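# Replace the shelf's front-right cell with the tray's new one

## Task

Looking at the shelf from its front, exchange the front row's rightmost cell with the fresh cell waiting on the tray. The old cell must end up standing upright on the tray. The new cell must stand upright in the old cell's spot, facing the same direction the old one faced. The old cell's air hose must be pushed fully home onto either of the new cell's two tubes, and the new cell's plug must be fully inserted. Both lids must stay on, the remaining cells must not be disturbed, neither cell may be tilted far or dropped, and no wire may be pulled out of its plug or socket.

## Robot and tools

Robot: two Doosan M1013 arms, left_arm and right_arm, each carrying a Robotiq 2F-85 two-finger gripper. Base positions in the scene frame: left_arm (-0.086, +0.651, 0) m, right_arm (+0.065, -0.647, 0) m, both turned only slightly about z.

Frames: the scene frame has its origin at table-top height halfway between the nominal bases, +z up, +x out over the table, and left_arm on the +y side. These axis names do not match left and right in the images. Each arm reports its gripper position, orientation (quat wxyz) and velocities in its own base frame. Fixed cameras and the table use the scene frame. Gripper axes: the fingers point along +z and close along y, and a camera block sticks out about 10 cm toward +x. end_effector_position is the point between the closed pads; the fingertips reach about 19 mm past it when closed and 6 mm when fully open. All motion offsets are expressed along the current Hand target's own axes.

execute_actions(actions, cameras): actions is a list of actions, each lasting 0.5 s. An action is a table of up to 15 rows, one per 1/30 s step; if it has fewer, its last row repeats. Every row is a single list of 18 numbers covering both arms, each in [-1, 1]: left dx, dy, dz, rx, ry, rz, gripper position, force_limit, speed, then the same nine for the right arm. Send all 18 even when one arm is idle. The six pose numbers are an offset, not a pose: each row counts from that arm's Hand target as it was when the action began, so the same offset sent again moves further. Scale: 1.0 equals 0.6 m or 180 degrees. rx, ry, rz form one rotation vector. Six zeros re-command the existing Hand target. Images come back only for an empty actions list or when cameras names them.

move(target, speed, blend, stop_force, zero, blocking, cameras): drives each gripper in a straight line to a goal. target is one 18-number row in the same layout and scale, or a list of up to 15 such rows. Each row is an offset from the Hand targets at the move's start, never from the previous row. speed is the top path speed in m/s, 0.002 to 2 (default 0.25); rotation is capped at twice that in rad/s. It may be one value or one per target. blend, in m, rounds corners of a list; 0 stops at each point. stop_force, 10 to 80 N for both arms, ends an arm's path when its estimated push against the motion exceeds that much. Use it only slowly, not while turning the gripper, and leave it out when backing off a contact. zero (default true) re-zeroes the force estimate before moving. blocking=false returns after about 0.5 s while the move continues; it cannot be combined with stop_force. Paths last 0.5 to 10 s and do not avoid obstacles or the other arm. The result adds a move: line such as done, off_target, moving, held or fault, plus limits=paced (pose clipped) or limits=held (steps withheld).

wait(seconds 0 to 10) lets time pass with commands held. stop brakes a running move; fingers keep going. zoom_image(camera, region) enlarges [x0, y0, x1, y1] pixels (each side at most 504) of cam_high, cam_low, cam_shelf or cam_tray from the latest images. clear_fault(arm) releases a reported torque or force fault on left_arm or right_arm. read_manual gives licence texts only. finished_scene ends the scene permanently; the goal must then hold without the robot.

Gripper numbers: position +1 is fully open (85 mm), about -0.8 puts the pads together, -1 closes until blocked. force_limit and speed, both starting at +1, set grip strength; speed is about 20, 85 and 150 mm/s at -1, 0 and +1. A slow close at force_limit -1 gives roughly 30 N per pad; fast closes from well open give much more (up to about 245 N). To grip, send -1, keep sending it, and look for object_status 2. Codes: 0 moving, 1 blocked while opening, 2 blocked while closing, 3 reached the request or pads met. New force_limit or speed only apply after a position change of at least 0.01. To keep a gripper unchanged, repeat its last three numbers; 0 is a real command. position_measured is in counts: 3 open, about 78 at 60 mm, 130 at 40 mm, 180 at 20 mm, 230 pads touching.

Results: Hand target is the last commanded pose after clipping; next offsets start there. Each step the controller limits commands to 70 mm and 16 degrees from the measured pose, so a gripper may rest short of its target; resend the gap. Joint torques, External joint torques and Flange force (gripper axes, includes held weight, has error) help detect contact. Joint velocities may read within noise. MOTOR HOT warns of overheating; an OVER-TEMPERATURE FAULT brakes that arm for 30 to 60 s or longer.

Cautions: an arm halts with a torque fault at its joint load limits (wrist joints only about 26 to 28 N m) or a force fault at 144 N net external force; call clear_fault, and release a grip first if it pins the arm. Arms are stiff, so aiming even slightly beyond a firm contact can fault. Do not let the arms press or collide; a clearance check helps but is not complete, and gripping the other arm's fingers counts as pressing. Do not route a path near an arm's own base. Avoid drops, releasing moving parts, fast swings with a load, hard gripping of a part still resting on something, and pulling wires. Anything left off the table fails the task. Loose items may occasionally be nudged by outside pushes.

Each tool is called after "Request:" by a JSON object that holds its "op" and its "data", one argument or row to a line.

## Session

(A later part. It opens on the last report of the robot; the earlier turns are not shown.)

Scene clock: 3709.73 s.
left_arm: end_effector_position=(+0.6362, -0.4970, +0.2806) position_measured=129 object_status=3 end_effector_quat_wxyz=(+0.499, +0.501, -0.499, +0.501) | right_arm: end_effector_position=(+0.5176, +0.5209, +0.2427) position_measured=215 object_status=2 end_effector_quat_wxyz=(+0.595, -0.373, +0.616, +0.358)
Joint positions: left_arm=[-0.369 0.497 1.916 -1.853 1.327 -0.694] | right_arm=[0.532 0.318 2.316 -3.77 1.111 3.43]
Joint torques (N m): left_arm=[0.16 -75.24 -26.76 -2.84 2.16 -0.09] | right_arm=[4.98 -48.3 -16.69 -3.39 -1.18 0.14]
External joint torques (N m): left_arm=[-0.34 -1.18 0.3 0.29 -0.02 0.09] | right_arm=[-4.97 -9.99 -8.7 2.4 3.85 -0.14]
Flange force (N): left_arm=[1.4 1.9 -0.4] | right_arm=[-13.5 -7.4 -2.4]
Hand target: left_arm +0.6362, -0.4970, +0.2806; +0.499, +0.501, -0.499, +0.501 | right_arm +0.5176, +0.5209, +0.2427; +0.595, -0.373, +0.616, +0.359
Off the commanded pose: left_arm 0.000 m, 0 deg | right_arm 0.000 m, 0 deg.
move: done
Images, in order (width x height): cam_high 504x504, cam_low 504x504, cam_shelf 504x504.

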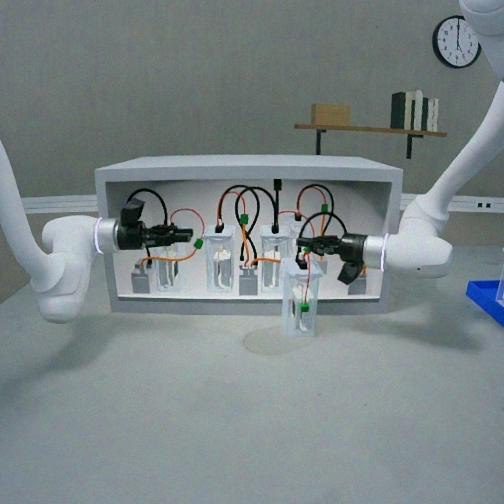

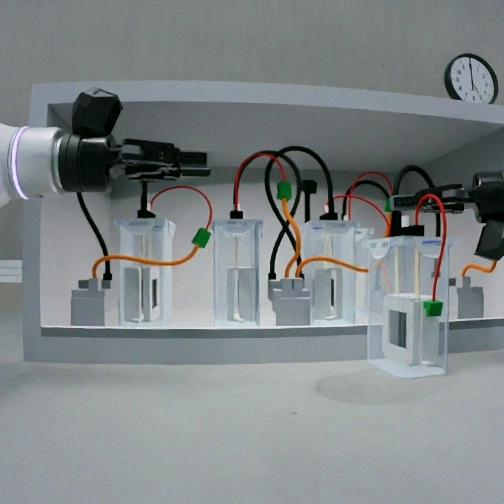

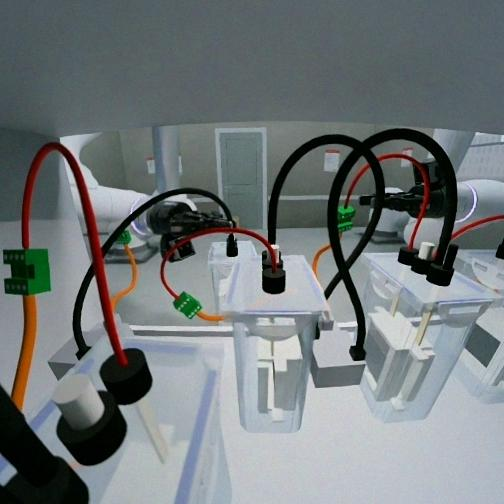

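Request:
{"op": "move", "data": {
  "target": [0,0,0,0,0,0,0,0.8,-1,0.004,0,0.0001,0,0,0,-1,0.6,-1],
  "speed": 0.01,
  "stop_force": 15,
  "cameras": ["cam_shelf","cam_high","cam_low"]
}}

Request:
{"op": "zoom_image", "data": {
  "camera": "cam_high",
  "region": [290, 225, 315, 270]
}}

Request:
{"op": "zoom_image", "data": {
  "camera": "cam_low",
  "region": [383, 195, 408, 240]
}}

Scene clock: 3724.73 s.
left_arm: end_effector_position=(+0.6362, -0.4970, +0.2806) position_measured=129 object_status=3 end_effector_quat_wxyz=(+0.499, +0.501, -0.499, +0.501) | right_arm: end_effector_position=(+0.5176, +0.5209, +0.2403) position_measured=215 object_status=2 end_effector_quat_wxyz=(+0.595, -0.373, +0.616, +0.359)
Joint positions: left_arm=[-0.369 0.497 1.916 -1.853 1.327 -0.694] | right_arm=[0.532 0.322 2.317 -3.769 1.115 3.426]
Joint torques (N m): left_arm=[0.09 -75 -26.83 -2.9 2.19 -0.09] | right_arm=[4.53 -40.67 -10.84 -4.25 -4.79 0.06]
External joint torques (N m): left_arm=[-0.09 -1.55 0.35 0.35 -0.04 0.1] | right_arm=[-4.52 -17.74 -14.37 3.26 7.46 -0.06]
Flange force (N): left_arm=[1.9 2.3 -1.0] | right_arm=[-23.4 -6.7 -2.5]
Hand target: left_arm +0.6362, -0.4970, +0.2806; +0.499, +0.501, -0.499, +0.501 | right_arm +0.5176, +0.5209, +0.2403; +0.595, -0.373, +0.616, +0.359
Off the commanded pose: left_arm 0.000 m, 0 deg | right_arm 0.000 m, 0 deg.
move: done
Images, in order (width x height): cam_high 504x504, cam_low 504x504, cam_shelf 504x504.

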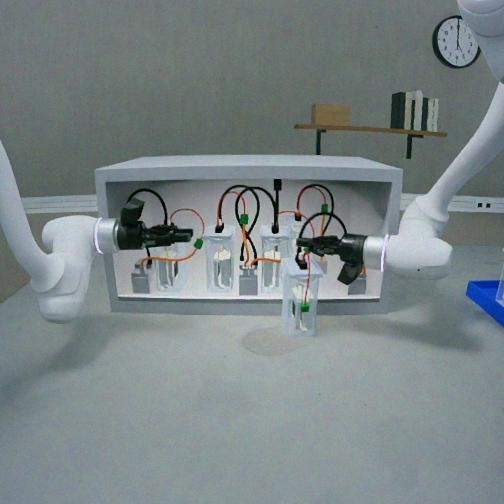

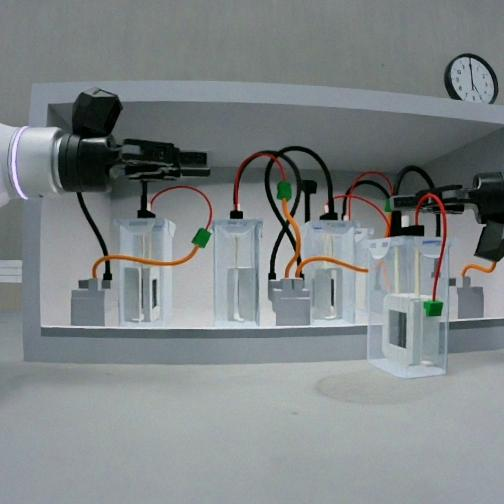

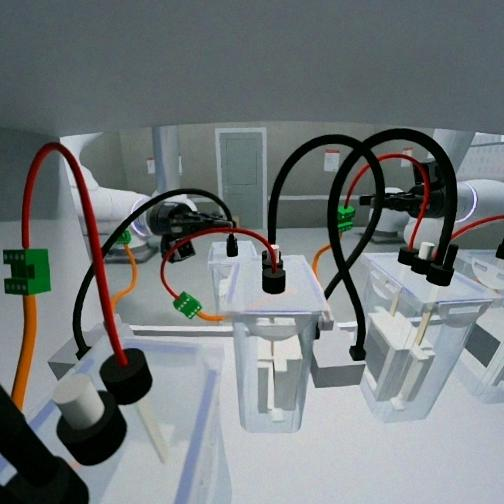

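Scaled by 11.200 from the camera's 504x504 image, which has a finer 720x720 frame.

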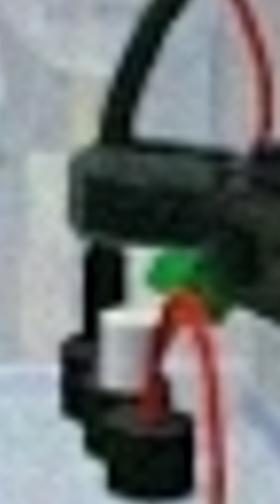

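Scaled by 11.200 from the camera's 504x504 image, which has a finer 720x720 frame.

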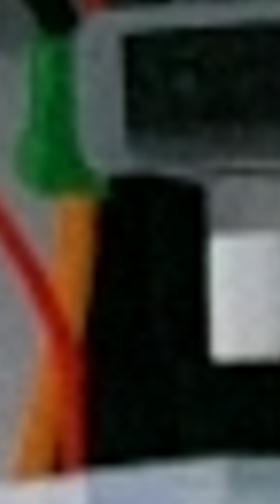

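Request:
{"op": "move", "data": {
  "target": [0,0,0,0,0,0,0,0.8,-1,-0.004,0,-0.0001,0,0,0,-1,0.6,-1],
  "speed": 0.02
}}

Request:
{"op": "execute_actions", "data": {
  "actions": [
    [[0,0,0,0,0,0,0,0.8,-1,0,0,0,0,0,0,-0.35,0.6,-1]],
    [[0,0,0,0,0,0,0,0.8,-1,0,0,0,0,0,0,-0.35,0.6,-1]]
  ]
}}

Request:
{"op": "move", "data": {
  "target": [
    [0,0,0,0,0,0,0,0.8,-1,-0.003,0,-0.1,0,0,0,-0.35,0.6,-1],
    [0,0,0,0,0,0,0,0.8,-1,-0.06,0,-0.2,0,0,0,-0.35,0.6,-1]
  ],
  "speed": 0.08,
  "blend": 0.01,
  "cameras": ["cam_shelf","cam_high","cam_low"]
}}

Request:
{"op": "zoom_image", "data": {
  "camera": "cam_shelf",
  "region": [210, 190, 255, 265]
}}

Request:
{"op": "zoom_image", "data": {
  "camera": "cam_low",
  "region": [380, 160, 420, 240]
}}

Request:
{"op": "zoom_image", "data": {
  "camera": "cam_high",
  "region": [280, 200, 325, 275]
}}

Scene clock: 3738.97 s.
left_arm: end_effector_position=(+0.6362, -0.4970, +0.2806) position_measured=129 object_status=3 end_effector_quat_wxyz=(+0.499, +0.501, -0.499, +0.501) | right_arm: end_effector_position=(+0.5176, +0.5209, +0.2427) position_measured=215 object_status=2 end_effector_quat_wxyz=(+0.595, -0.373, +0.616, +0.358)
Joint positions: left_arm=[-0.369 0.497 1.916 -1.853 1.327 -0.694] | right_arm=[0.532 0.318 2.316 -3.77 1.111 3.43]
Joint torques (N m): left_arm=[-0.03 -75.18 -26.88 -2.88 2.11 -0.05] | right_arm=[0.3 -55.2 -22.68 -1.36 0.75 -0.03]
External joint torques (N m): left_arm=[0.12 -1.96 0.33 0.32 0.06 0.05] | right_arm=[-0.29 -3.2 -2.73 0.37 1.93 0.02]
Flange force (N): left_arm=[2.4 2.5 -1.5] | right_arm=[-3.4 -1.0 -0.4]
Hand target: left_arm +0.6362, -0.4970, +0.2806; +0.499, +0.501, -0.499, +0.501 | right_arm +0.5176, +0.5209, +0.2427; +0.595, -0.373, +0.616, +0.359
Off the commanded pose: left_arm 0.000 m, 0 deg | right_arm 0.000 m, 0 deg.
move: done

Scene clock: 3740.17 s.
left_arm: end_effector_position=(+0.6362, -0.4970, +0.2806) position_measured=129 object_status=3 end_effector_quat_wxyz=(+0.499, +0.501, -0.499, +0.501) | right_arm: end_effector_position=(+0.5176, +0.5209, +0.2428) position_measured=173 object_status=3 end_effector_quat_wxyz=(+0.595, -0.373, +0.615, +0.359)
Joint positions: left_arm=[-0.369 0.497 1.916 -1.853 1.327 -0.694] | right_arm=[0.532 0.317 2.316 -3.77 1.11 3.43]
Joint torques (N m): left_arm=[0.18 -74.97 -26.9 -2.92 2.21 -0.16] | right_arm=[2.2 -54.53 -22.08 -1.93 0.94 0.07]
External joint torques (N m): left_arm=[-0.06 -1.88 0.34 0.37 -0.05 0.16] | right_arm=[-2.22 -3.08 -3.2 0.93 1.72 -0.07]
External joint torques at the end of the 1st action: left_arm=[-0.03 -1.81 0.23 0.34 -0.01 0.1] | right_arm=[-2.91 -5.01 -4.19 1.15 1.93 0.05]
Flange force (N): left_arm=[2.2 2.7 -1.2] | right_arm=[-3.2 -3.7 -0.9]
Flange force at the end of the 1st action (N): left_arm=[2.2 2.3 -1.1] | right_arm=[-6.9 -4.5 -2.0]
Hand target: left_arm +0.6362, -0.4970, +0.2806; +0.499, +0.501, -0.499, +0.501 | right_arm +0.5176, +0.5209, +0.2427; +0.595, -0.373, +0.616, +0.359
Off the commanded pose: left_arm 0.000 m, 0 deg | right_arm 0.000 m, 0 deg.

Scene clock: 3742.13 s.
left_arm: end_effector_position=(+0.6362, -0.4970, +0.2806) position_measured=129 object_status=3 end_effector_quat_wxyz=(+0.499, +0.501, -0.499, +0.501) | right_arm: end_effector_position=(+0.4624, +0.4160, +0.2830) position_measured=173 object_status=3 end_effector_quat_wxyz=(+0.595, -0.373, +0.616, +0.359)
Joint positions: left_arm=[-0.369 0.497 1.916 -1.853 1.327 -0.694] | right_arm=[0.361 0.113 2.475 -3.964 1.133 3.536]
Joint torques (N m): left_arm=[-0.15 -74.91 -26.97 -2.89 2.15 -0.12] | right_arm=[1.56 -41.44 -27.65 -0.62 2.54 0.07]
External joint torques (N m): left_arm=[0.29 -2.11 0.41 0.34 0.01 0.12] | right_arm=[-1.59 2.55 0.43 0.04 0.02 -0.07]
Flange force (N): left_arm=[2.5 2.8 -1.8] | right_arm=[6.2 -4.8 -0.4]
Hand target: left_arm +0.6362, -0.4970, +0.2806; +0.499, +0.501, -0.499, +0.501 | right_arm +0.4624, +0.4160, +0.2830; +0.595, -0.373, +0.616, +0.359
Off the commanded pose: left_arm 0.000 m, 0 deg | right_arm 0.000 m, 0 deg.
move: done
Images, in order (width x height): cam_high 504x504, cam_low 504x504, cam_shelf 504x504.

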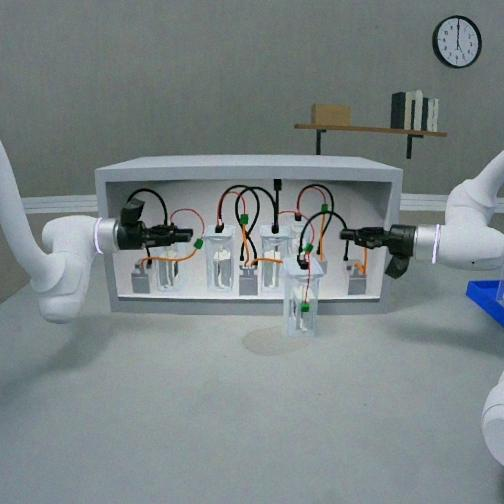

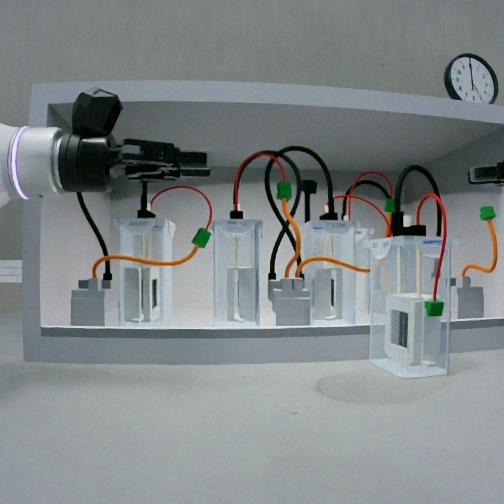

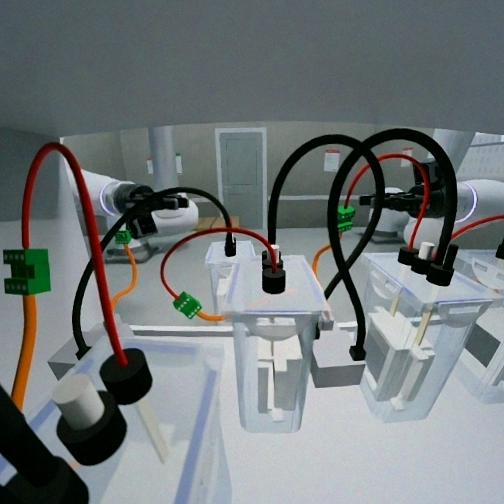

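Scaled by 6.720 from the camera's 504x504 image, which has a finer 720x720 frame.

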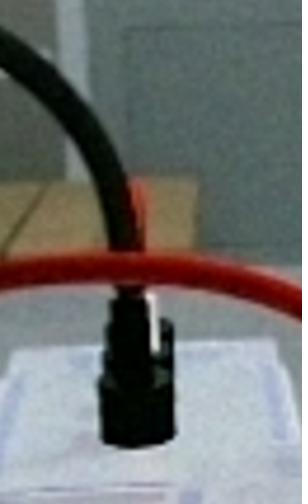

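Scaled by 6.300 from the camera's 504x504 image, which has a finer 720x720 frame.

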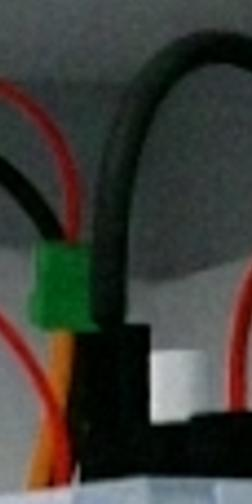

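Scaled by 6.720 from the camera's 504x504 image, which has a finer 720x720 frame.

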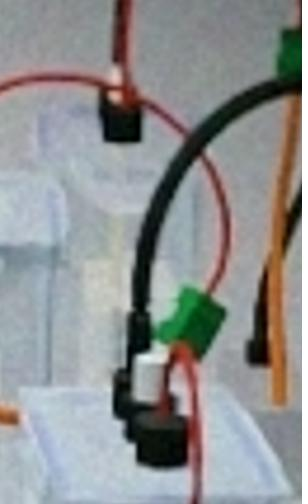

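Request:
{"op": "move", "data": {
  "target": [
    [0,0,0,0,0,0,0,0.8,-1,0.0744,0.1957,-0.0718,0.298,0.0514,0.0376,1,0.6,-1],
    [0,0,0,0,0,0,0,0.8,-1,0.263,0.2215,0.064,0.298,0.0514,0.0376,1,0.6,-1]
  ],
  "speed": 0.12,
  "blend": 0.02,
  "cameras": ["cam_shelf","cam_high","cam_low"]
}}

Request:
{"op": "zoom_image", "data": {
  "camera": "cam_high",
  "region": [230, 220, 360, 350]
}}

Request:
{"op": "zoom_image", "data": {
  "camera": "cam_low",
  "region": [340, 180, 504, 390]
}}

Scene clock: 3777.17 s.
left_arm: end_effector_position=(+0.6362, -0.4970, +0.2806) position_measured=129 object_status=3 end_effector_quat_wxyz=(+0.499, +0.501, -0.499, +0.501) | right_arm: end_effector_position=(+0.3602, +0.5065, +0.1237) position_measured=3 object_status=3 end_effector_quat_wxyz=(+0.628, -0.056, +0.775, +0.046)
Joint positions: left_arm=[-0.369 0.497 1.916 -1.853 1.327 -0.694] | right_arm=[1.325 0.462 2.323 -1.867 1.24 2.794]
Joint torques (N m): left_arm=[0.34 -75.42 -27.02 -2.98 2.16 -0.09] | right_arm=[1.28 -58.62 -12.99 -1.33 2.49 -0.04]
External joint torques (N m): left_arm=[-0.25 -1.82 0.4 0.42 0 0.09] | right_arm=[-1.34 0.15 1.02 0.03 0.02 0.04]
Flange force (N): left_arm=[2.2 2.7 -1.0] | right_arm=[0.1 -2.8 2.1]
Hand target: left_arm +0.6362, -0.4970, +0.2806; +0.499, +0.501, -0.499, +0.501 | right_arm +0.3602, +0.5066, +0.1236; +0.628, -0.056, +0.775, +0.046
Off the commanded pose: left_arm 0.000 m, 0 deg | right_arm 0.000 m, 0 deg.
move: done
Images, in order (width x height): cam_high 504x504, cam_low 504x504, cam_shelf 504x504.

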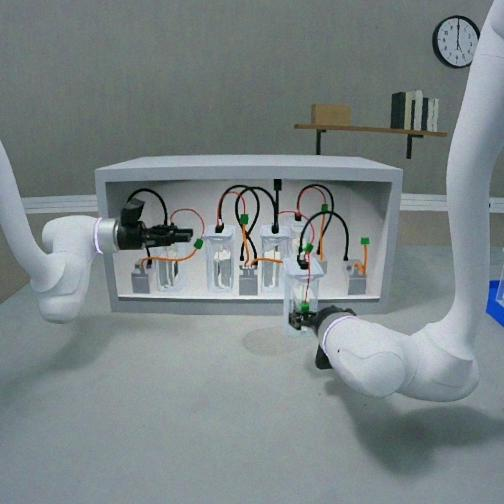

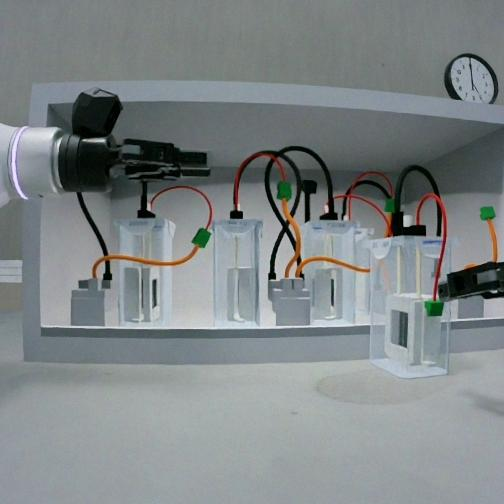

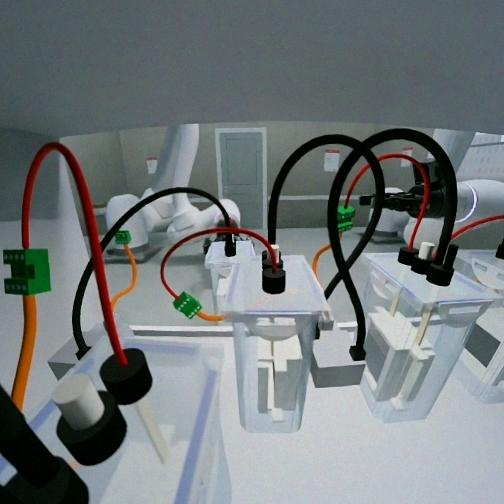

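Scaled by 3.877 from the camera's 504x504 image, which has a finer 720x720 frame.

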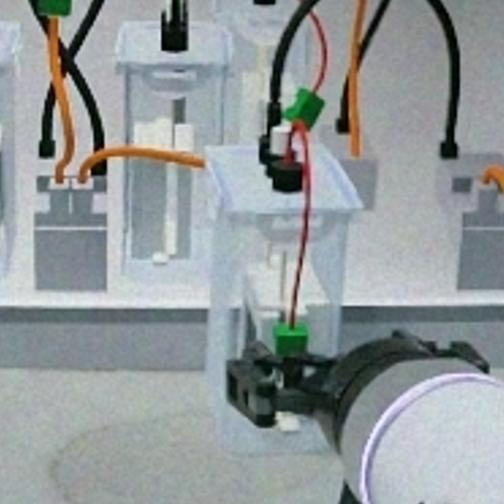

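Scaled by 2.400 from the camera's 504x504 image, which has a finer 720x720 frame.

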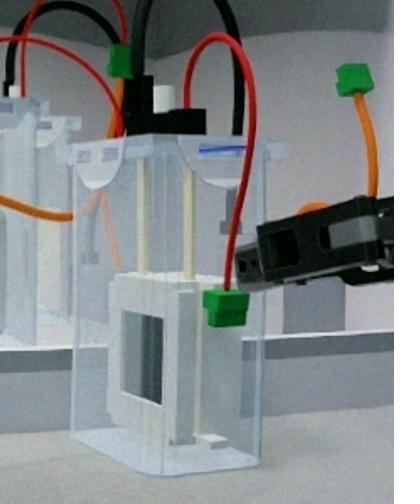

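Request:
{"op": "move", "data": {
  "target": [0,0,0,0,0,0,0,0.8,-1,-0.0279,0.002,0.1645,0,0,0,1,0.6,-1],
  "speed": 0.05,
  "stop_force": 12,
  "cameras": ["cam_high","cam_low"]
}}

Request:
{"op": "zoom_image", "data": {
  "camera": "cam_high",
  "region": [230, 220, 360, 350]
}}

Request:
{"op": "zoom_image", "data": {
  "camera": "cam_low",
  "region": [340, 180, 504, 390]
}}

Scene clock: 3797.23 s.
left_arm: end_effector_position=(+0.6362, -0.4970, +0.2806) position_measured=129 object_status=3 end_effector_quat_wxyz=(+0.499, +0.501, -0.499, +0.501) | right_arm: end_effector_position=(+0.4590, +0.5222, +0.1195) position_measured=3 object_status=3 end_effector_quat_wxyz=(+0.628, -0.056, +0.775, +0.046)
Joint positions: left_arm=[-0.369 0.497 1.916 -1.853 1.327 -0.694] | right_arm=[1.146 0.503 2.246 -2.03 1.165 2.784]
Joint torques (N m): left_arm=[0.38 -74.96 -26.87 -2.96 2.25 -0.16] | right_arm=[0.89 -65.1 -14.96 -1.57 2.5 0.11]
External joint torques (N m): left_arm=[-0.33 -2.37 0.26 0.4 -0.08 0.16] | right_arm=[-0.96 0.86 0.84 -0.02 0.01 -0.11]
Flange force (N): left_arm=[2.9 3.2 -0.9] | right_arm=[1.2 -1.7 1.5]
Hand target: left_arm +0.6362, -0.4970, +0.2806; +0.499, +0.501, -0.499, +0.501 | right_arm +0.4590, +0.5222, +0.1195; +0.628, -0.056, +0.775, +0.046
Off the commanded pose: left_arm 0.000 m, 0 deg | right_arm 0.000 m, 0 deg.
move: done
Images, in order (width x height): cam_high 504x504, cam_low 504x504.

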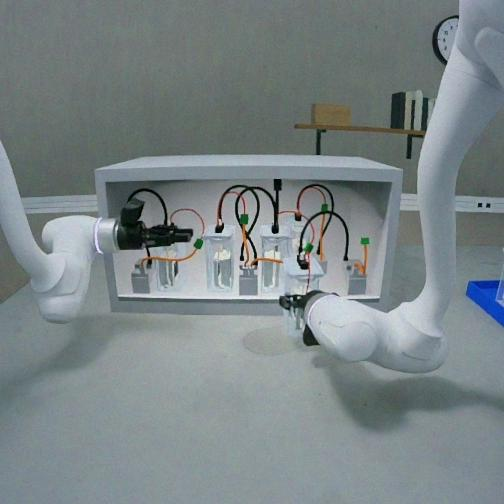

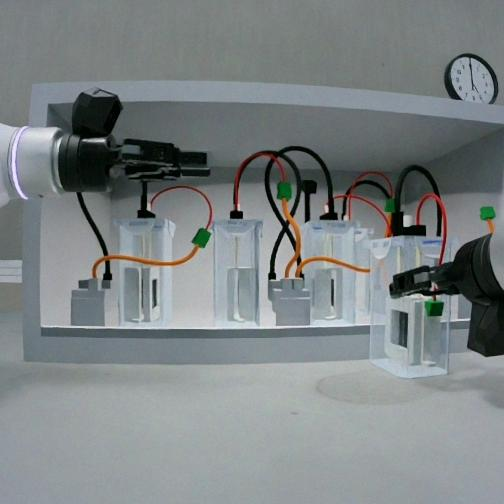

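Scaled by 3.877 from the camera's 504x504 image, which has a finer 720x720 frame.

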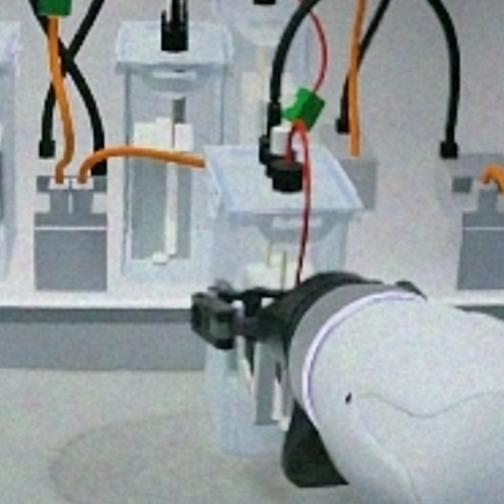

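Scaled by 2.400 from the camera's 504x504 image, which has a finer 720x720 frame.

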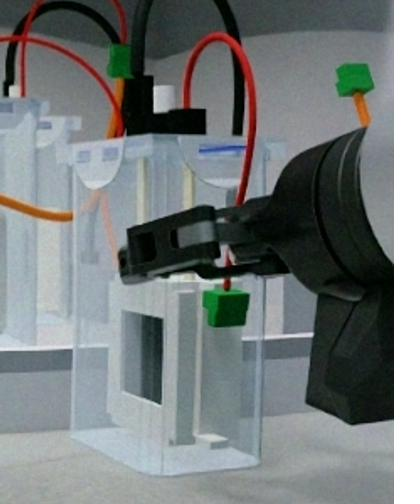

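Request:
{"op": "execute_actions", "data": {
  "actions": [
    [[0,0,0,0,0,0,0,0.8,-1,0,0,0,0,0,0,-1,0.3,-1]],
    [[0,0,0,0,0,0,0,0.8,-1,0,0,0,0,0,0,-1,0.3,-1]]
  ]
}}

Request:
{"op": "move", "data": {
  "target": [0,0,0,0,0,0,0,0.8,-1,-0.0081,0,-0.0018,0,0,0,-1,0.3,-1],
  "speed": 0.02
}}

Request:
{"op": "execute_actions", "data": {
  "actions": [
    [[0,0,0,0,0,0,0,0.8,-1,0,0,0,0,0,0,-0.98,0.7,-1]],
    [[0,0,0,0,0,0,0,0.8,-1,0,0,0,0,0,0,-0.98,0.7,-1]]
  ]
}}

Request:
{"op": "move", "data": {
  "target": [0,0,0,0,0,0,0,0.8,-1,-0.0894,0,-0.0193,0,0,0,-0.98,0.7,-1],
  "speed": 0.06,
  "cameras": ["cam_high","cam_low","cam_shelf"]
}}

Scene clock: 3813.27 s.
left_arm: end_effector_position=(+0.6362, -0.4970, +0.2806) position_measured=129 object_status=3 end_effector_quat_wxyz=(+0.499, +0.501, -0.499, +0.501) | right_arm: end_effector_position=(+0.4590, +0.5222, +0.1195) position_measured=27 object_status=2 end_effector_quat_wxyz=(+0.628, -0.056, +0.775, +0.046)
Joint positions: left_arm=[-0.369 0.497 1.916 -1.853 1.327 -0.694] | right_arm=[1.146 0.503 2.246 -2.03 1.165 2.784]
Joint torques (N m): left_arm=[0.34 -75.19 -26.93 -2.92 2.08 -0.1] | right_arm=[-0.11 -56.76 -11.69 -0.68 -0.93 0.18]
External joint torques (N m): left_arm=[-0.42 -2.02 0.32 0.35 0.09 0.1] | right_arm=[0.09 -7.7 -2.52 -0.93 3.44 -0.18]
External joint torques at the end of the 1st action: left_arm=[-0.37 -1.5 0.52 0.37 -0.02 0.14] | right_arm=[0.6 -4.31 -0.96 -0.51 2.1 -0.03]
Flange force (N): left_arm=[2.4 2.9 -0.8] | right_arm=[-10.8 -2.4 -4.5]
Flange force at the end of the 1st action (N): left_arm=[1.6 2.7 -0.7] | right_arm=[-5.4 -1.6 -3.9]
Hand target: left_arm +0.6362, -0.4970, +0.2806; +0.499, +0.501, -0.499, +0.501 | right_arm +0.4590, +0.5222, +0.1195; +0.628, -0.056, +0.775, +0.046
Off the commanded pose: left_arm 0.000 m, 0 deg | right_arm 0.000 m, 0 deg.

Scene clock: 3813.97 s.
left_arm: end_effector_position=(+0.6362, -0.4970, +0.2806) position_measured=129 object_status=3 end_effector_quat_wxyz=(+0.499, +0.501, -0.499, +0.501) | right_arm: end_effector_position=(+0.4590, +0.5221, +0.1244) position_measured=27 object_status=2 end_effector_quat_wxyz=(+0.628, -0.056, +0.775, +0.046)
Joint positions: left_arm=[-0.369 0.497 1.916 -1.853 1.327 -0.694] | right_arm=[1.146 0.493 2.245 -2.026 1.161 2.774]
Joint torques (N m): left_arm=[0 -75.04 -26.8 -2.92 2.14 -0.12] | right_arm=[1.97 -74.54 -21.13 -3.38 6.97 -0.02]
External joint torques (N m): left_arm=[-0.01 -1.54 0.27 0.37 0.01 0.12] | right_arm=[-2 10.68 6.57 1.75 -4.47 0.01]
Flange force (N): left_arm=[1.8 2.1 -1.1] | right_arm=[14.9 -2.8 5.8]
Hand target: left_arm +0.6362, -0.4970, +0.2806; +0.499, +0.501, -0.499, +0.501 | right_arm +0.4590, +0.5222, +0.1244; +0.628, -0.056, +0.775, +0.046
Off the commanded pose: left_arm 0.000 m, 0 deg | right_arm 0.000 m, 0 deg.
move: done

Scene clock: 3815.17 s.
left_arm: end_effector_position=(+0.6362, -0.4970, +0.2806) position_measured=129 object_status=3 end_effector_quat_wxyz=(+0.499, +0.501, -0.499, +0.501) | right_arm: end_effector_position=(+0.4590, +0.5222, +0.1244) position_measured=27 object_status=2 end_effector_quat_wxyz=(+0.628, -0.056, +0.775, +0.046)
Joint positions: left_arm=[-0.369 0.497 1.916 -1.853 1.327 -0.694] | right_arm=[1.146 0.493 2.245 -2.026 1.161 2.774]
Joint torques (N m): left_arm=[0.33 -75.33 -27.04 -2.91 2.18 -0.15] | right_arm=[1.12 -74.67 -21.12 -3.43 7.15 -0.13]
External joint torques (N m): left_arm=[-0.12 -2.09 0.38 0.34 -0.01 0.15] | right_arm=[-1.1 10.35 6.48 1.79 -4.64 0.13]
External joint torques at the end of the 1st action: left_arm=[-0.06 -2.24 0.46 0.27 0.02 0.09] | right_arm=[-1.85 10.67 6.47 1.69 -4.65 0.06]
Flange force (N): left_arm=[2.4 3.0 -1.2] | right_arm=[14.6 -2.0 4.2]
Flange force at the end of the 1st action (N): left_arm=[2.6 3.3 -1.3] | right_arm=[14.8 -2.6 5.8]
Hand target: left_arm +0.6362, -0.4970, +0.2806; +0.499, +0.501, -0.499, +0.501 | right_arm +0.4590, +0.5222, +0.1244; +0.628, -0.056, +0.775, +0.046
Off the commanded pose: left_arm 0.000 m, 0 deg | right_arm 0.000 m, 0 deg.

Scene clock: 3816.40 s.
left_arm: end_effector_position=(+0.6362, -0.4970, +0.2806) position_measured=129 object_status=3 end_effector_quat_wxyz=(+0.499, +0.501, -0.499, +0.501) | right_arm: end_effector_position=(+0.4588, +0.5221, +0.1793) position_measured=27 object_status=2 end_effector_quat_wxyz=(+0.628, -0.056, +0.775, +0.046)
Joint positions: left_arm=[-0.369 0.497 1.916 -1.853 1.327 -0.694] | right_arm=[1.146 0.392 2.234 -1.979 1.114 2.661]
Joint torques (N m): left_arm=[-0.27 -75.01 -27.08 -2.94 2.16 -0.12] | right_arm=[1.8 -70.34 -27.15 -4.29 7.27 -0.16]
External joint torques (N m): left_arm=[0.24 -2.03 0.48 0.38 0 0.12] | right_arm=[-1.82 11.59 8.14 2.32 -4.91 0.16]
Flange force (N): left_arm=[2.4 2.9 -1.8] | right_arm=[16.4 -2.9 6.0]
Hand target: left_arm +0.6362, -0.4970, +0.2806; +0.499, +0.501, -0.499, +0.501 | right_arm +0.4588, +0.5221, +0.1793; +0.628, -0.056, +0.775, +0.046
Off the commanded pose: left_arm 0.000 m, 0 deg | right_arm 0.000 m, 0 deg.
move: done
Images, in order (width x height): cam_high 504x504, cam_low 504x504, cam_shelf 504x504.

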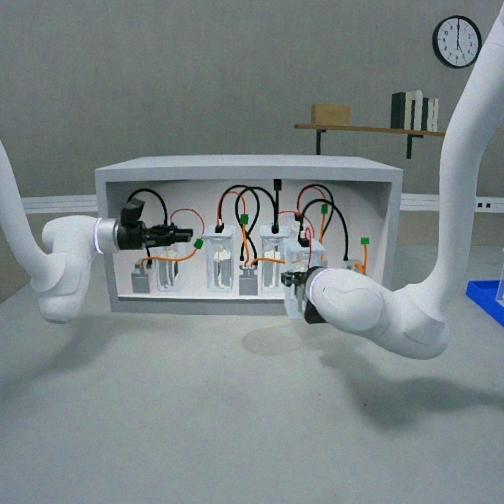

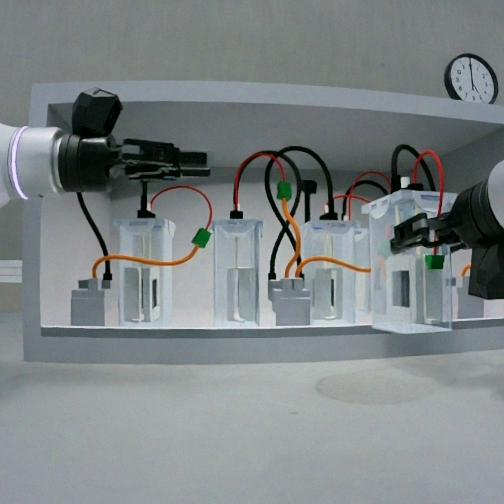

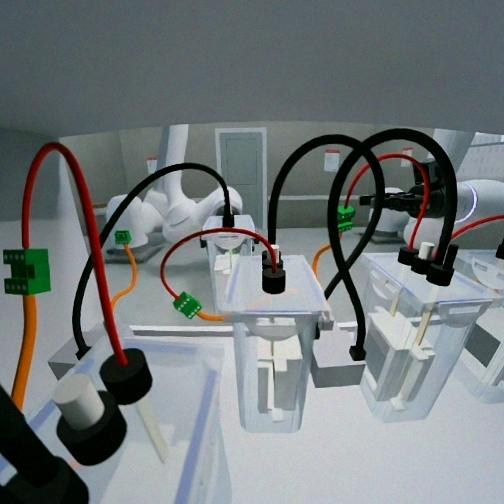

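Request:
{"op": "move", "data": {
  "target": [
    [0,0,0,0,0,0,0,0.8,-1,0.009,-0.1812,-0.0418,0,0,0,-0.98,0.7,-1],
    [0,0,0,0,0,0,0,0.8,-1,-0.047,-0.2088,0.2177,0,0,0,-0.98,0.7,-1]
  ],
  "speed": 0.08,
  "blend": 0.01,
  "cameras": ["cam_high","cam_low","cam_shelf"]
}}

Request:
{"op": "zoom_image", "data": {
  "camera": "cam_shelf",
  "region": [0, 130, 250, 380]
}}

Request:
{"op": "zoom_image", "data": {
  "camera": "cam_low",
  "region": [350, 150, 504, 340]
}}

Scene clock: 3831.73 s.
left_arm: end_effector_position=(+0.6362, -0.4970, +0.2806) position_measured=129 object_status=3 end_effector_quat_wxyz=(+0.499, +0.501, -0.499, +0.501) | right_arm: end_effector_position=(+0.6091, +0.4174, +0.1796) position_measured=27 object_status=2 end_effector_quat_wxyz=(+0.628, -0.056, +0.775, +0.046)
Joint positions: left_arm=[-0.369 0.497 1.916 -1.853 1.327 -0.694] | right_arm=[0.782 0.378 2.258 -2.36 0.973 2.786]
Joint torques (N m): left_arm=[0.04 -74.88 -27.01 -2.89 2.17 -0.14] | right_arm=[1.55 -71.52 -29.1 -3.7 7.35 -0.01]
External joint torques (N m): left_arm=[-0.04 -2.34 0.38 0.33 -0.01 0.14] | right_arm=[-1.5 12.77 8.93 1.44 -4.84 0]
Flange force (N): left_arm=[2.8 3.2 -1.4] | right_arm=[16.6 -2.7 5.3]
Hand target: left_arm +0.6362, -0.4970, +0.2806; +0.499, +0.501, -0.499, +0.501 | right_arm +0.6091, +0.4174, +0.1796; +0.628, -0.056, +0.775, +0.046
Off the commanded pose: left_arm 0.000 m, 0 deg | right_arm 0.000 m, 0 deg.
move: done
Images, in order (width x height): cam_high 504x504, cam_low 504x504, cam_shelf 504x504.

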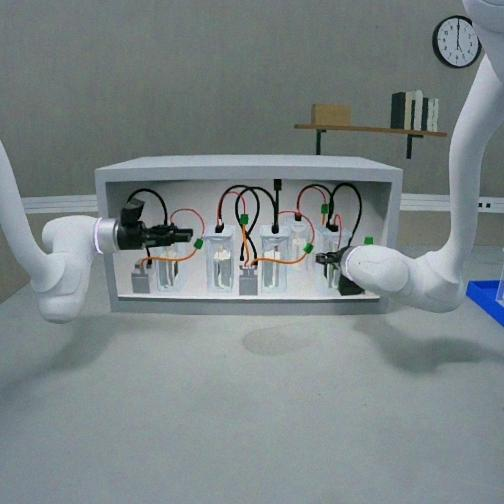

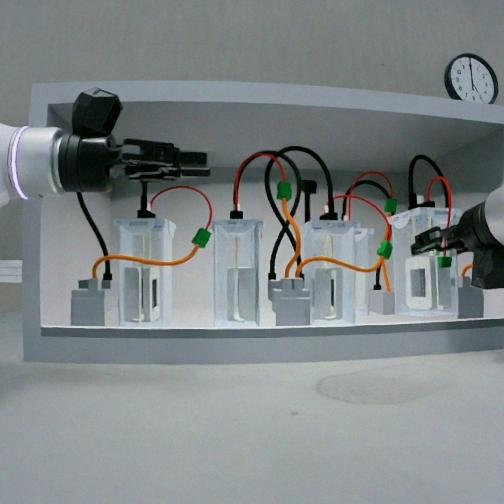

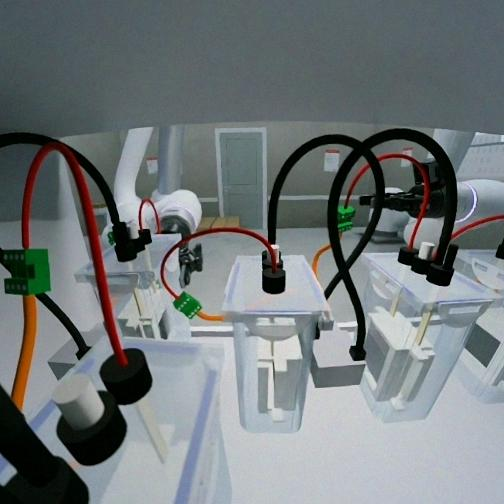

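Scaled by 2.016 from the camera's 504x504 image, which has a finer 720x720 frame.

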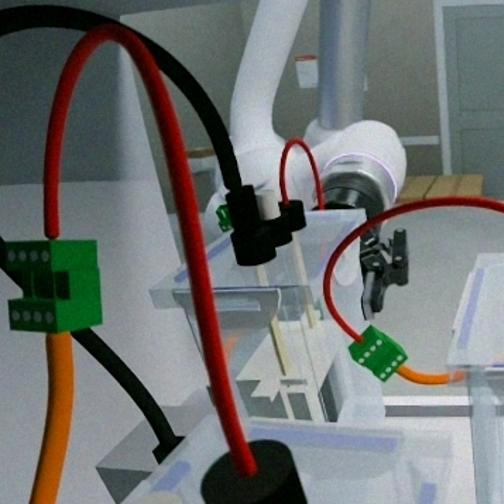

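Scaled by 2.653 from the camera's 504x504 image, which has a finer 720x720 frame.

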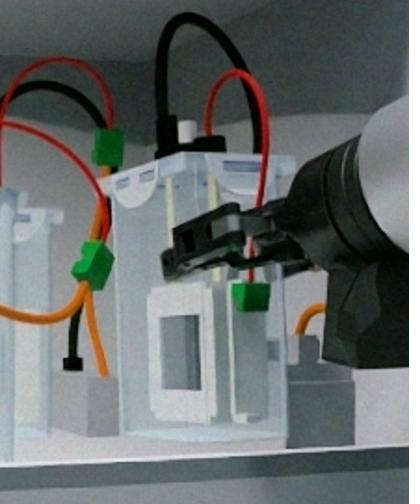

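Request:
{"op": "move", "data": {
  "target": [0,0,0,0,0,0,0,0.8,-1,-0.0176,-0.0083,0.0813,0,0,0,-0.98,0.7,-1],
  "speed": 0.05
}}

Request:
{"op": "move", "data": {
  "target": [0,0,0,0,0,0,0,0.8,-1,0.0424,0,0.0092,0,0,0,-0.98,0.7,-1],
  "speed": 0.015,
  "stop_force": 10,
  "cameras": ["cam_shelf","cam_low","cam_high"]
}}

Request:
{"op": "zoom_image", "data": {
  "camera": "cam_shelf",
  "region": [0, 130, 250, 380]
}}

Request:
{"op": "zoom_image", "data": {
  "camera": "cam_low",
  "region": [350, 150, 504, 340]
}}

Scene clock: 3842.33 s.
left_arm: end_effector_position=(+0.6362, -0.4970, +0.2806) position_measured=129 object_status=3 end_effector_quat_wxyz=(+0.499, +0.501, -0.499, +0.501) | right_arm: end_effector_position=(+0.6592, +0.4197, +0.1798) position_measured=27 object_status=2 end_effector_quat_wxyz=(+0.628, -0.056, +0.775, +0.046)
Joint positions: left_arm=[-0.369 0.497 1.916 -1.853 1.327 -0.694] | right_arm=[0.72 0.414 2.19 -2.416 0.929 2.788]
Joint torques (N m): left_arm=[-0.02 -75.16 -27.05 -2.92 2.15 -0.16] | right_arm=[1.34 -76.04 -29.99 -3.78 7.27 -0.12]
External joint torques (N m): left_arm=[0.09 -2.31 0.35 0.35 0.03 0.16] | right_arm=[-1.38 12.43 8.56 1.4 -4.76 0.12]
Flange force (N): left_arm=[2.7 3.1 -1.6] | right_arm=[14.8 -2.3 4.7]
Hand target: left_arm +0.6362, -0.4970, +0.2806; +0.499, +0.501, -0.499, +0.501 | right_arm +0.6592, +0.4197, +0.1798; +0.628, -0.056, +0.775, +0.046
Off the commanded pose: left_arm 0.000 m, 0 deg | right_arm 0.000 m, 0 deg.
move: done

Scene clock: 3844.13 s.
left_arm: end_effector_position=(+0.6362, -0.4970, +0.2806) position_measured=129 object_status=3 end_effector_quat_wxyz=(+0.499, +0.501, -0.499, +0.501) | right_arm: end_effector_position=(+0.6593, +0.4197, +0.1620) position_measured=27 object_status=2 end_effector_quat_wxyz=(+0.628, -0.056, +0.775, +0.046)
Joint positions: left_arm=[-0.369 0.497 1.916 -1.853 1.327 -0.694] | right_arm=[0.719 0.445 2.195 -2.433 0.956 2.817]
Joint torques (N m): left_arm=[0.47 -75.18 -26.93 -2.91 2.12 -0.16] | right_arm=[0.96 -70.54 -23.39 -2.6 4.21 -0.37]
External joint torques (N m): left_arm=[-0.46 -1.78 0.35 0.35 0.03 0.16] | right_arm=[-0.95 5.15 3.08 0.32 -1.66 0.37]
Flange force (N): left_arm=[2.0 2.8 -0.6] | right_arm=[7.1 -1.9 2.9]
Hand target: left_arm +0.6362, -0.4970, +0.2806; +0.499, +0.501, -0.499, +0.501 | right_arm +0.6593, +0.4197, +0.1620; +0.628, -0.056, +0.775, +0.046 (not the last commanded pose)
Off the commanded pose: left_arm 0.000 m, 0 deg | right_arm 0.008 m, 0 deg.
move: contact (right_arm)
Images, in order (width x height): cam_high 504x504, cam_low 504x504, cam_shelf 504x504.

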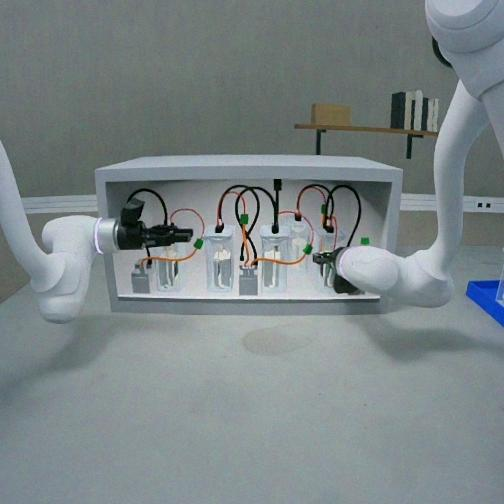

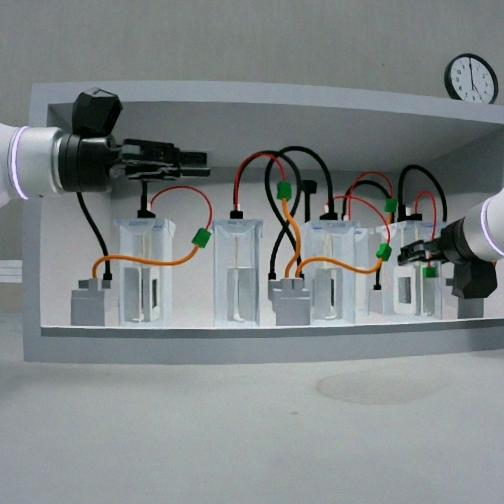

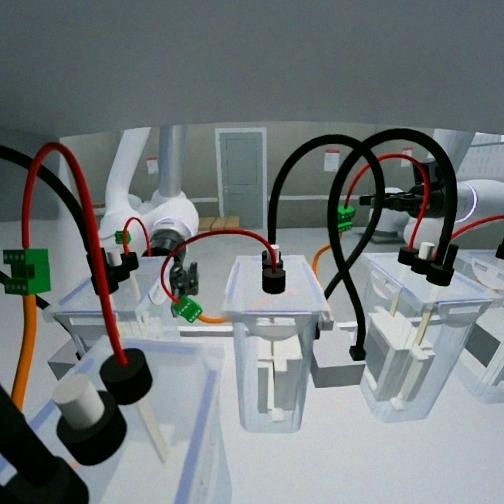

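Scaled by 2.016 from the camera's 504x504 image, which has a finer 720x720 frame.

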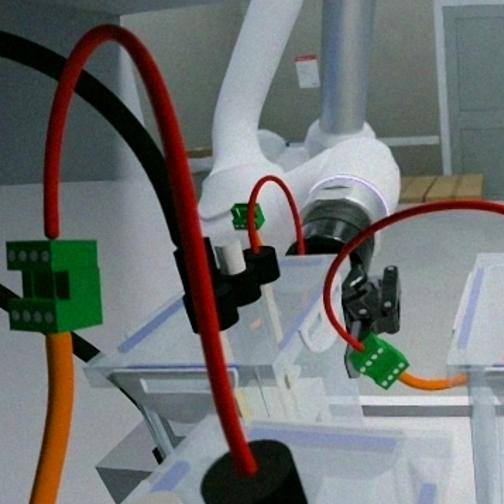

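Scaled by 2.653 from the camera's 504x504 image, which has a finer 720x720 frame.

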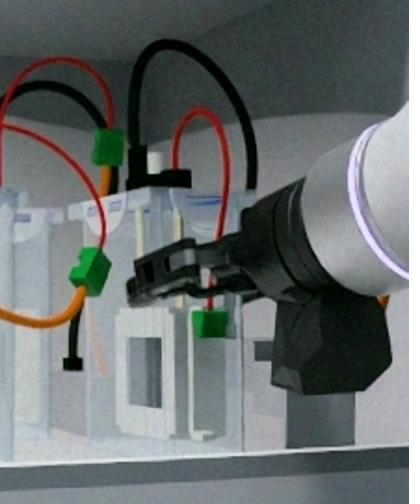

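Request:
{"op": "move", "data": {
  "target": [0,0,0,0,0,0,0,0.8,-1,0.0025,0,0.0005,0,0,0,-0.98,0.7,-1],
  "speed": 0.01
}}

Scene clock: 3849.53 s.
left_arm: end_effector_position=(+0.6362, -0.4970, +0.2806) position_measured=129 object_status=3 end_effector_quat_wxyz=(+0.499, +0.501, -0.499, +0.501) | right_arm: end_effector_position=(+0.6593, +0.4197, +0.1605) position_measured=27 object_status=2 end_effector_quat_wxyz=(+0.628, -0.056, +0.775, +0.046)
Joint positions: left_arm=[-0.369 0.497 1.916 -1.853 1.327 -0.694] | right_arm=[0.719 0.448 2.195 -2.434 0.958 2.819]
Joint torques (N m): left_arm=[-0.08 -74.9 -26.86 -2.9 2.12 -0.12] | right_arm=[-0.41 -61.66 -20.25 -2.12 1.07 -0.48]
External joint torques (N m): left_arm=[-0.01 -1.7 0.34 0.35 0.04 0.12] | right_arm=[0.41 -3.94 0.07 -0.15 1.48 0.48]
Flange force (N): left_arm=[2.0 2.4 -1.2] | right_arm=[-2.6 -2.4 -5.5]
Hand target: left_arm +0.6362, -0.4970, +0.2806; +0.499, +0.501, -0.499, +0.501 | right_arm +0.6593, +0.4197, +0.1605; +0.628, -0.056, +0.775, +0.046
Off the commanded pose: left_arm 0.000 m, 0 deg | right_arm 0.000 m, 0 deg.
move: done

Request:
{"op": "execute_actions", "data": {
  "actions": [
    [[0,0,0,0,0,0,0,0.8,-1,0,0,0,0,0,0,1,0.7,-1]],
    [[0,0,0,0,0,0,0,0.8,-1,0,0,0,0,0,0,1,0.7,-1]]
  ]
}}

Request:
{"op": "move", "data": {
  "target": [
    [0,0,0,0,0,0,0,0.8,-1,0.0317,0,-0.1466,0,0,0,1,0.7,-1],
    [0,0,0,0,0,0,0,0.8,-1,0.0317,0.03,-0.38,0,0,0,1,0.7,-1]
  ],
  "speed": [0.05,0.12],
  "blend": 0.02,
  "cameras": ["all"]
}}

Request:
{"op": "zoom_image", "data": {
  "camera": "cam_shelf",
  "region": [0, 130, 250, 380]
}}

Request:
{"op": "zoom_image", "data": {
  "camera": "cam_low",
  "region": [350, 150, 504, 340]
}}

Request:
{"op": "zoom_image", "data": {
  "camera": "cam_high",
  "region": [280, 170, 400, 310]
}}

Scene clock: 3866.03 s.
left_arm: end_effector_position=(+0.6362, -0.4970, +0.2806) position_measured=129 object_status=3 end_effector_quat_wxyz=(+0.499, +0.501, -0.499, +0.501) | right_arm: end_effector_position=(+0.6593, +0.4197, +0.1605) position_measured=3 object_status=3 end_effector_quat_wxyz=(+0.628, -0.056, +0.775, +0.046)
Joint positions: left_arm=[-0.369 0.497 1.916 -1.853 1.327 -0.694] | right_arm=[0.72 0.448 2.195 -2.434 0.958 2.819]
Joint torques (N m): left_arm=[0.2 -74.81 -26.83 -2.87 2.2 -0.13] | right_arm=[1.24 -66.09 -20.94 -2.26 2.55 0.11]
External joint torques (N m): left_arm=[-0.08 -2.3 0.22 0.31 -0.03 0.13] | right_arm=[-1.2 0.2 0.69 -0.02 0.01 -0.11]
External joint torques at the end of the 1st action: left_arm=[-0.14 -2.27 0.22 0.33 0 0.16] | right_arm=[-1.04 0.3 0.53 -0.03 0.01 -0.05]
Flange force (N): left_arm=[2.8 2.9 -1.1] | right_arm=[0.3 -2.5 0.4]
Flange force at the end of the 1st action (N): left_arm=[2.7 2.9 -1.1] | right_arm=[0.5 -2.1 0.6]
Hand target: left_arm +0.6362, -0.4970, +0.2806; +0.499, +0.501, -0.499, +0.501 | right_arm +0.6593, +0.4197, +0.1605; +0.628, -0.056, +0.775, +0.046
Off the commanded pose: left_arm 0.000 m, 0 deg | right_arm 0.000 m, 0 deg.

Scene clock: 3869.40 s.
left_arm: end_effector_position=(+0.6362, -0.4970, +0.2806) position_measured=129 object_status=3 end_effector_quat_wxyz=(+0.499, +0.501, -0.499, +0.501) | right_arm: end_effector_position=(+0.4321, +0.4048, +0.1893) position_measured=3 object_status=3 end_effector_quat_wxyz=(+0.628, -0.056, +0.775, +0.046)
Joint positions: left_arm=[-0.369 0.497 1.916 -1.853 1.327 -0.694] | right_arm=[1.085 0.248 2.447 -2.07 1.119 2.745]
Joint torques (N m): left_arm=[0 -74.93 -26.93 -2.9 2.2 -0.13] | right_arm=[1.07 -43.04 -17.39 -1.81 2.37 0.12]
External joint torques (N m): left_arm=[0.01 -1.6 0.5 0.36 -0.05 0.13] | right_arm=[-1.07 0.82 0.83 -0.02 0.1 -0.12]
Flange force (N): left_arm=[1.8 2.6 -1.2] | right_arm=[1.6 -2.0 2.2]
Hand target: left_arm +0.6362, -0.4970, +0.2806; +0.499, +0.501, -0.499, +0.501 | right_arm +0.4321, +0.4048, +0.1893; +0.628, -0.056, +0.775, +0.046
Off the commanded pose: left_arm 0.000 m, 0 deg | right_arm 0.000 m, 0 deg.
move: done

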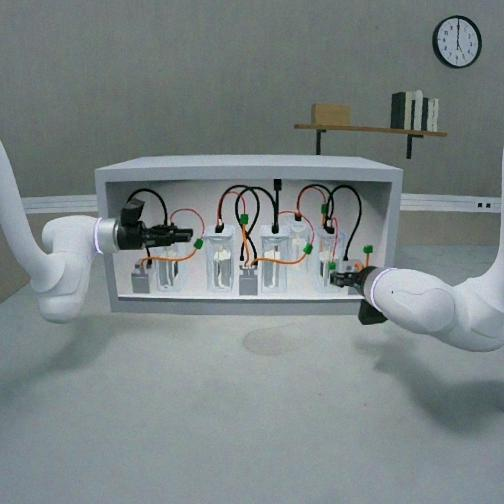

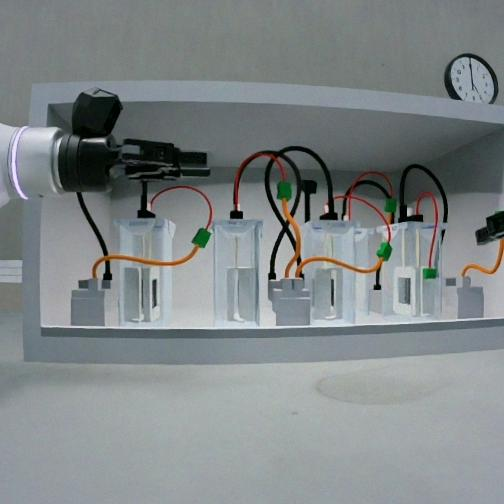

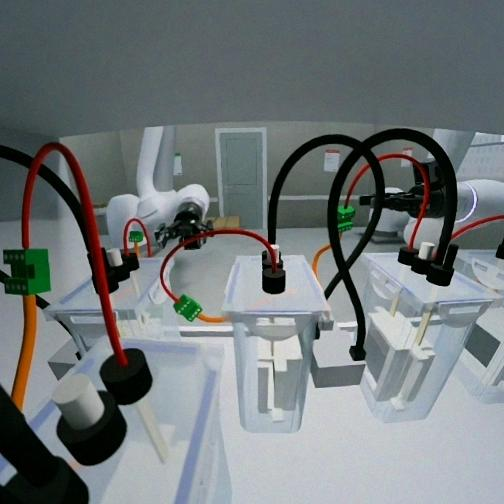

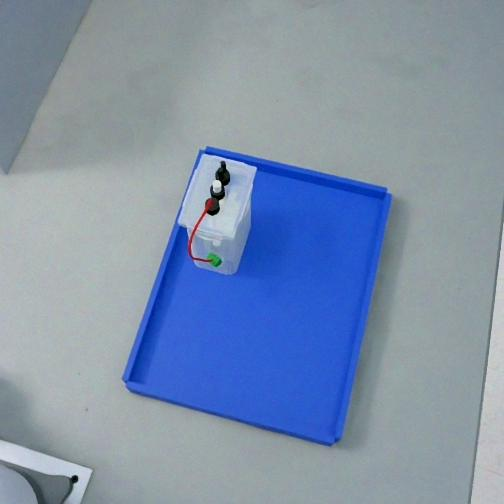

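Scaled by 2.016 from the camera's 504x504 image, which has a finer 720x720 frame.

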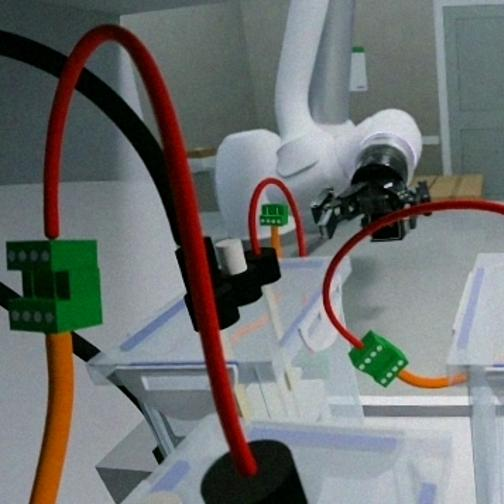

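Scaled by 2.653 from the camera's 504x504 image, which has a finer 720x720 frame.

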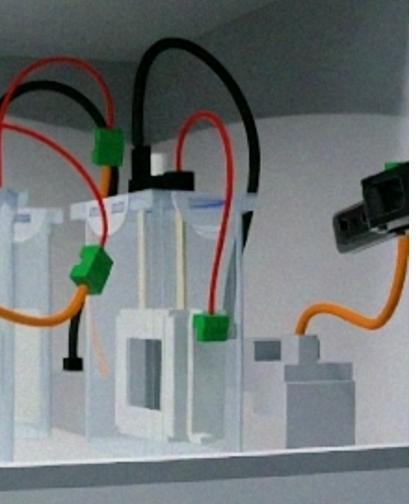

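Scaled by 3.600 from the camera's 504x504 image, which has a finer 720x720 frame.

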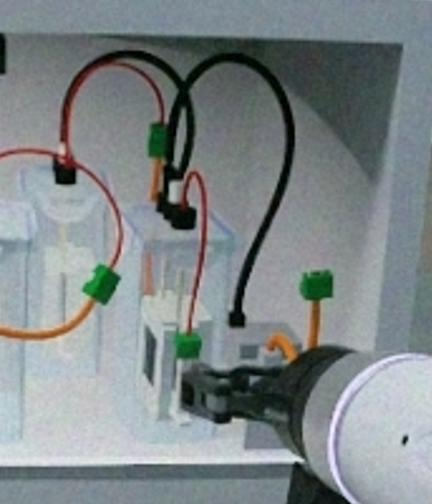

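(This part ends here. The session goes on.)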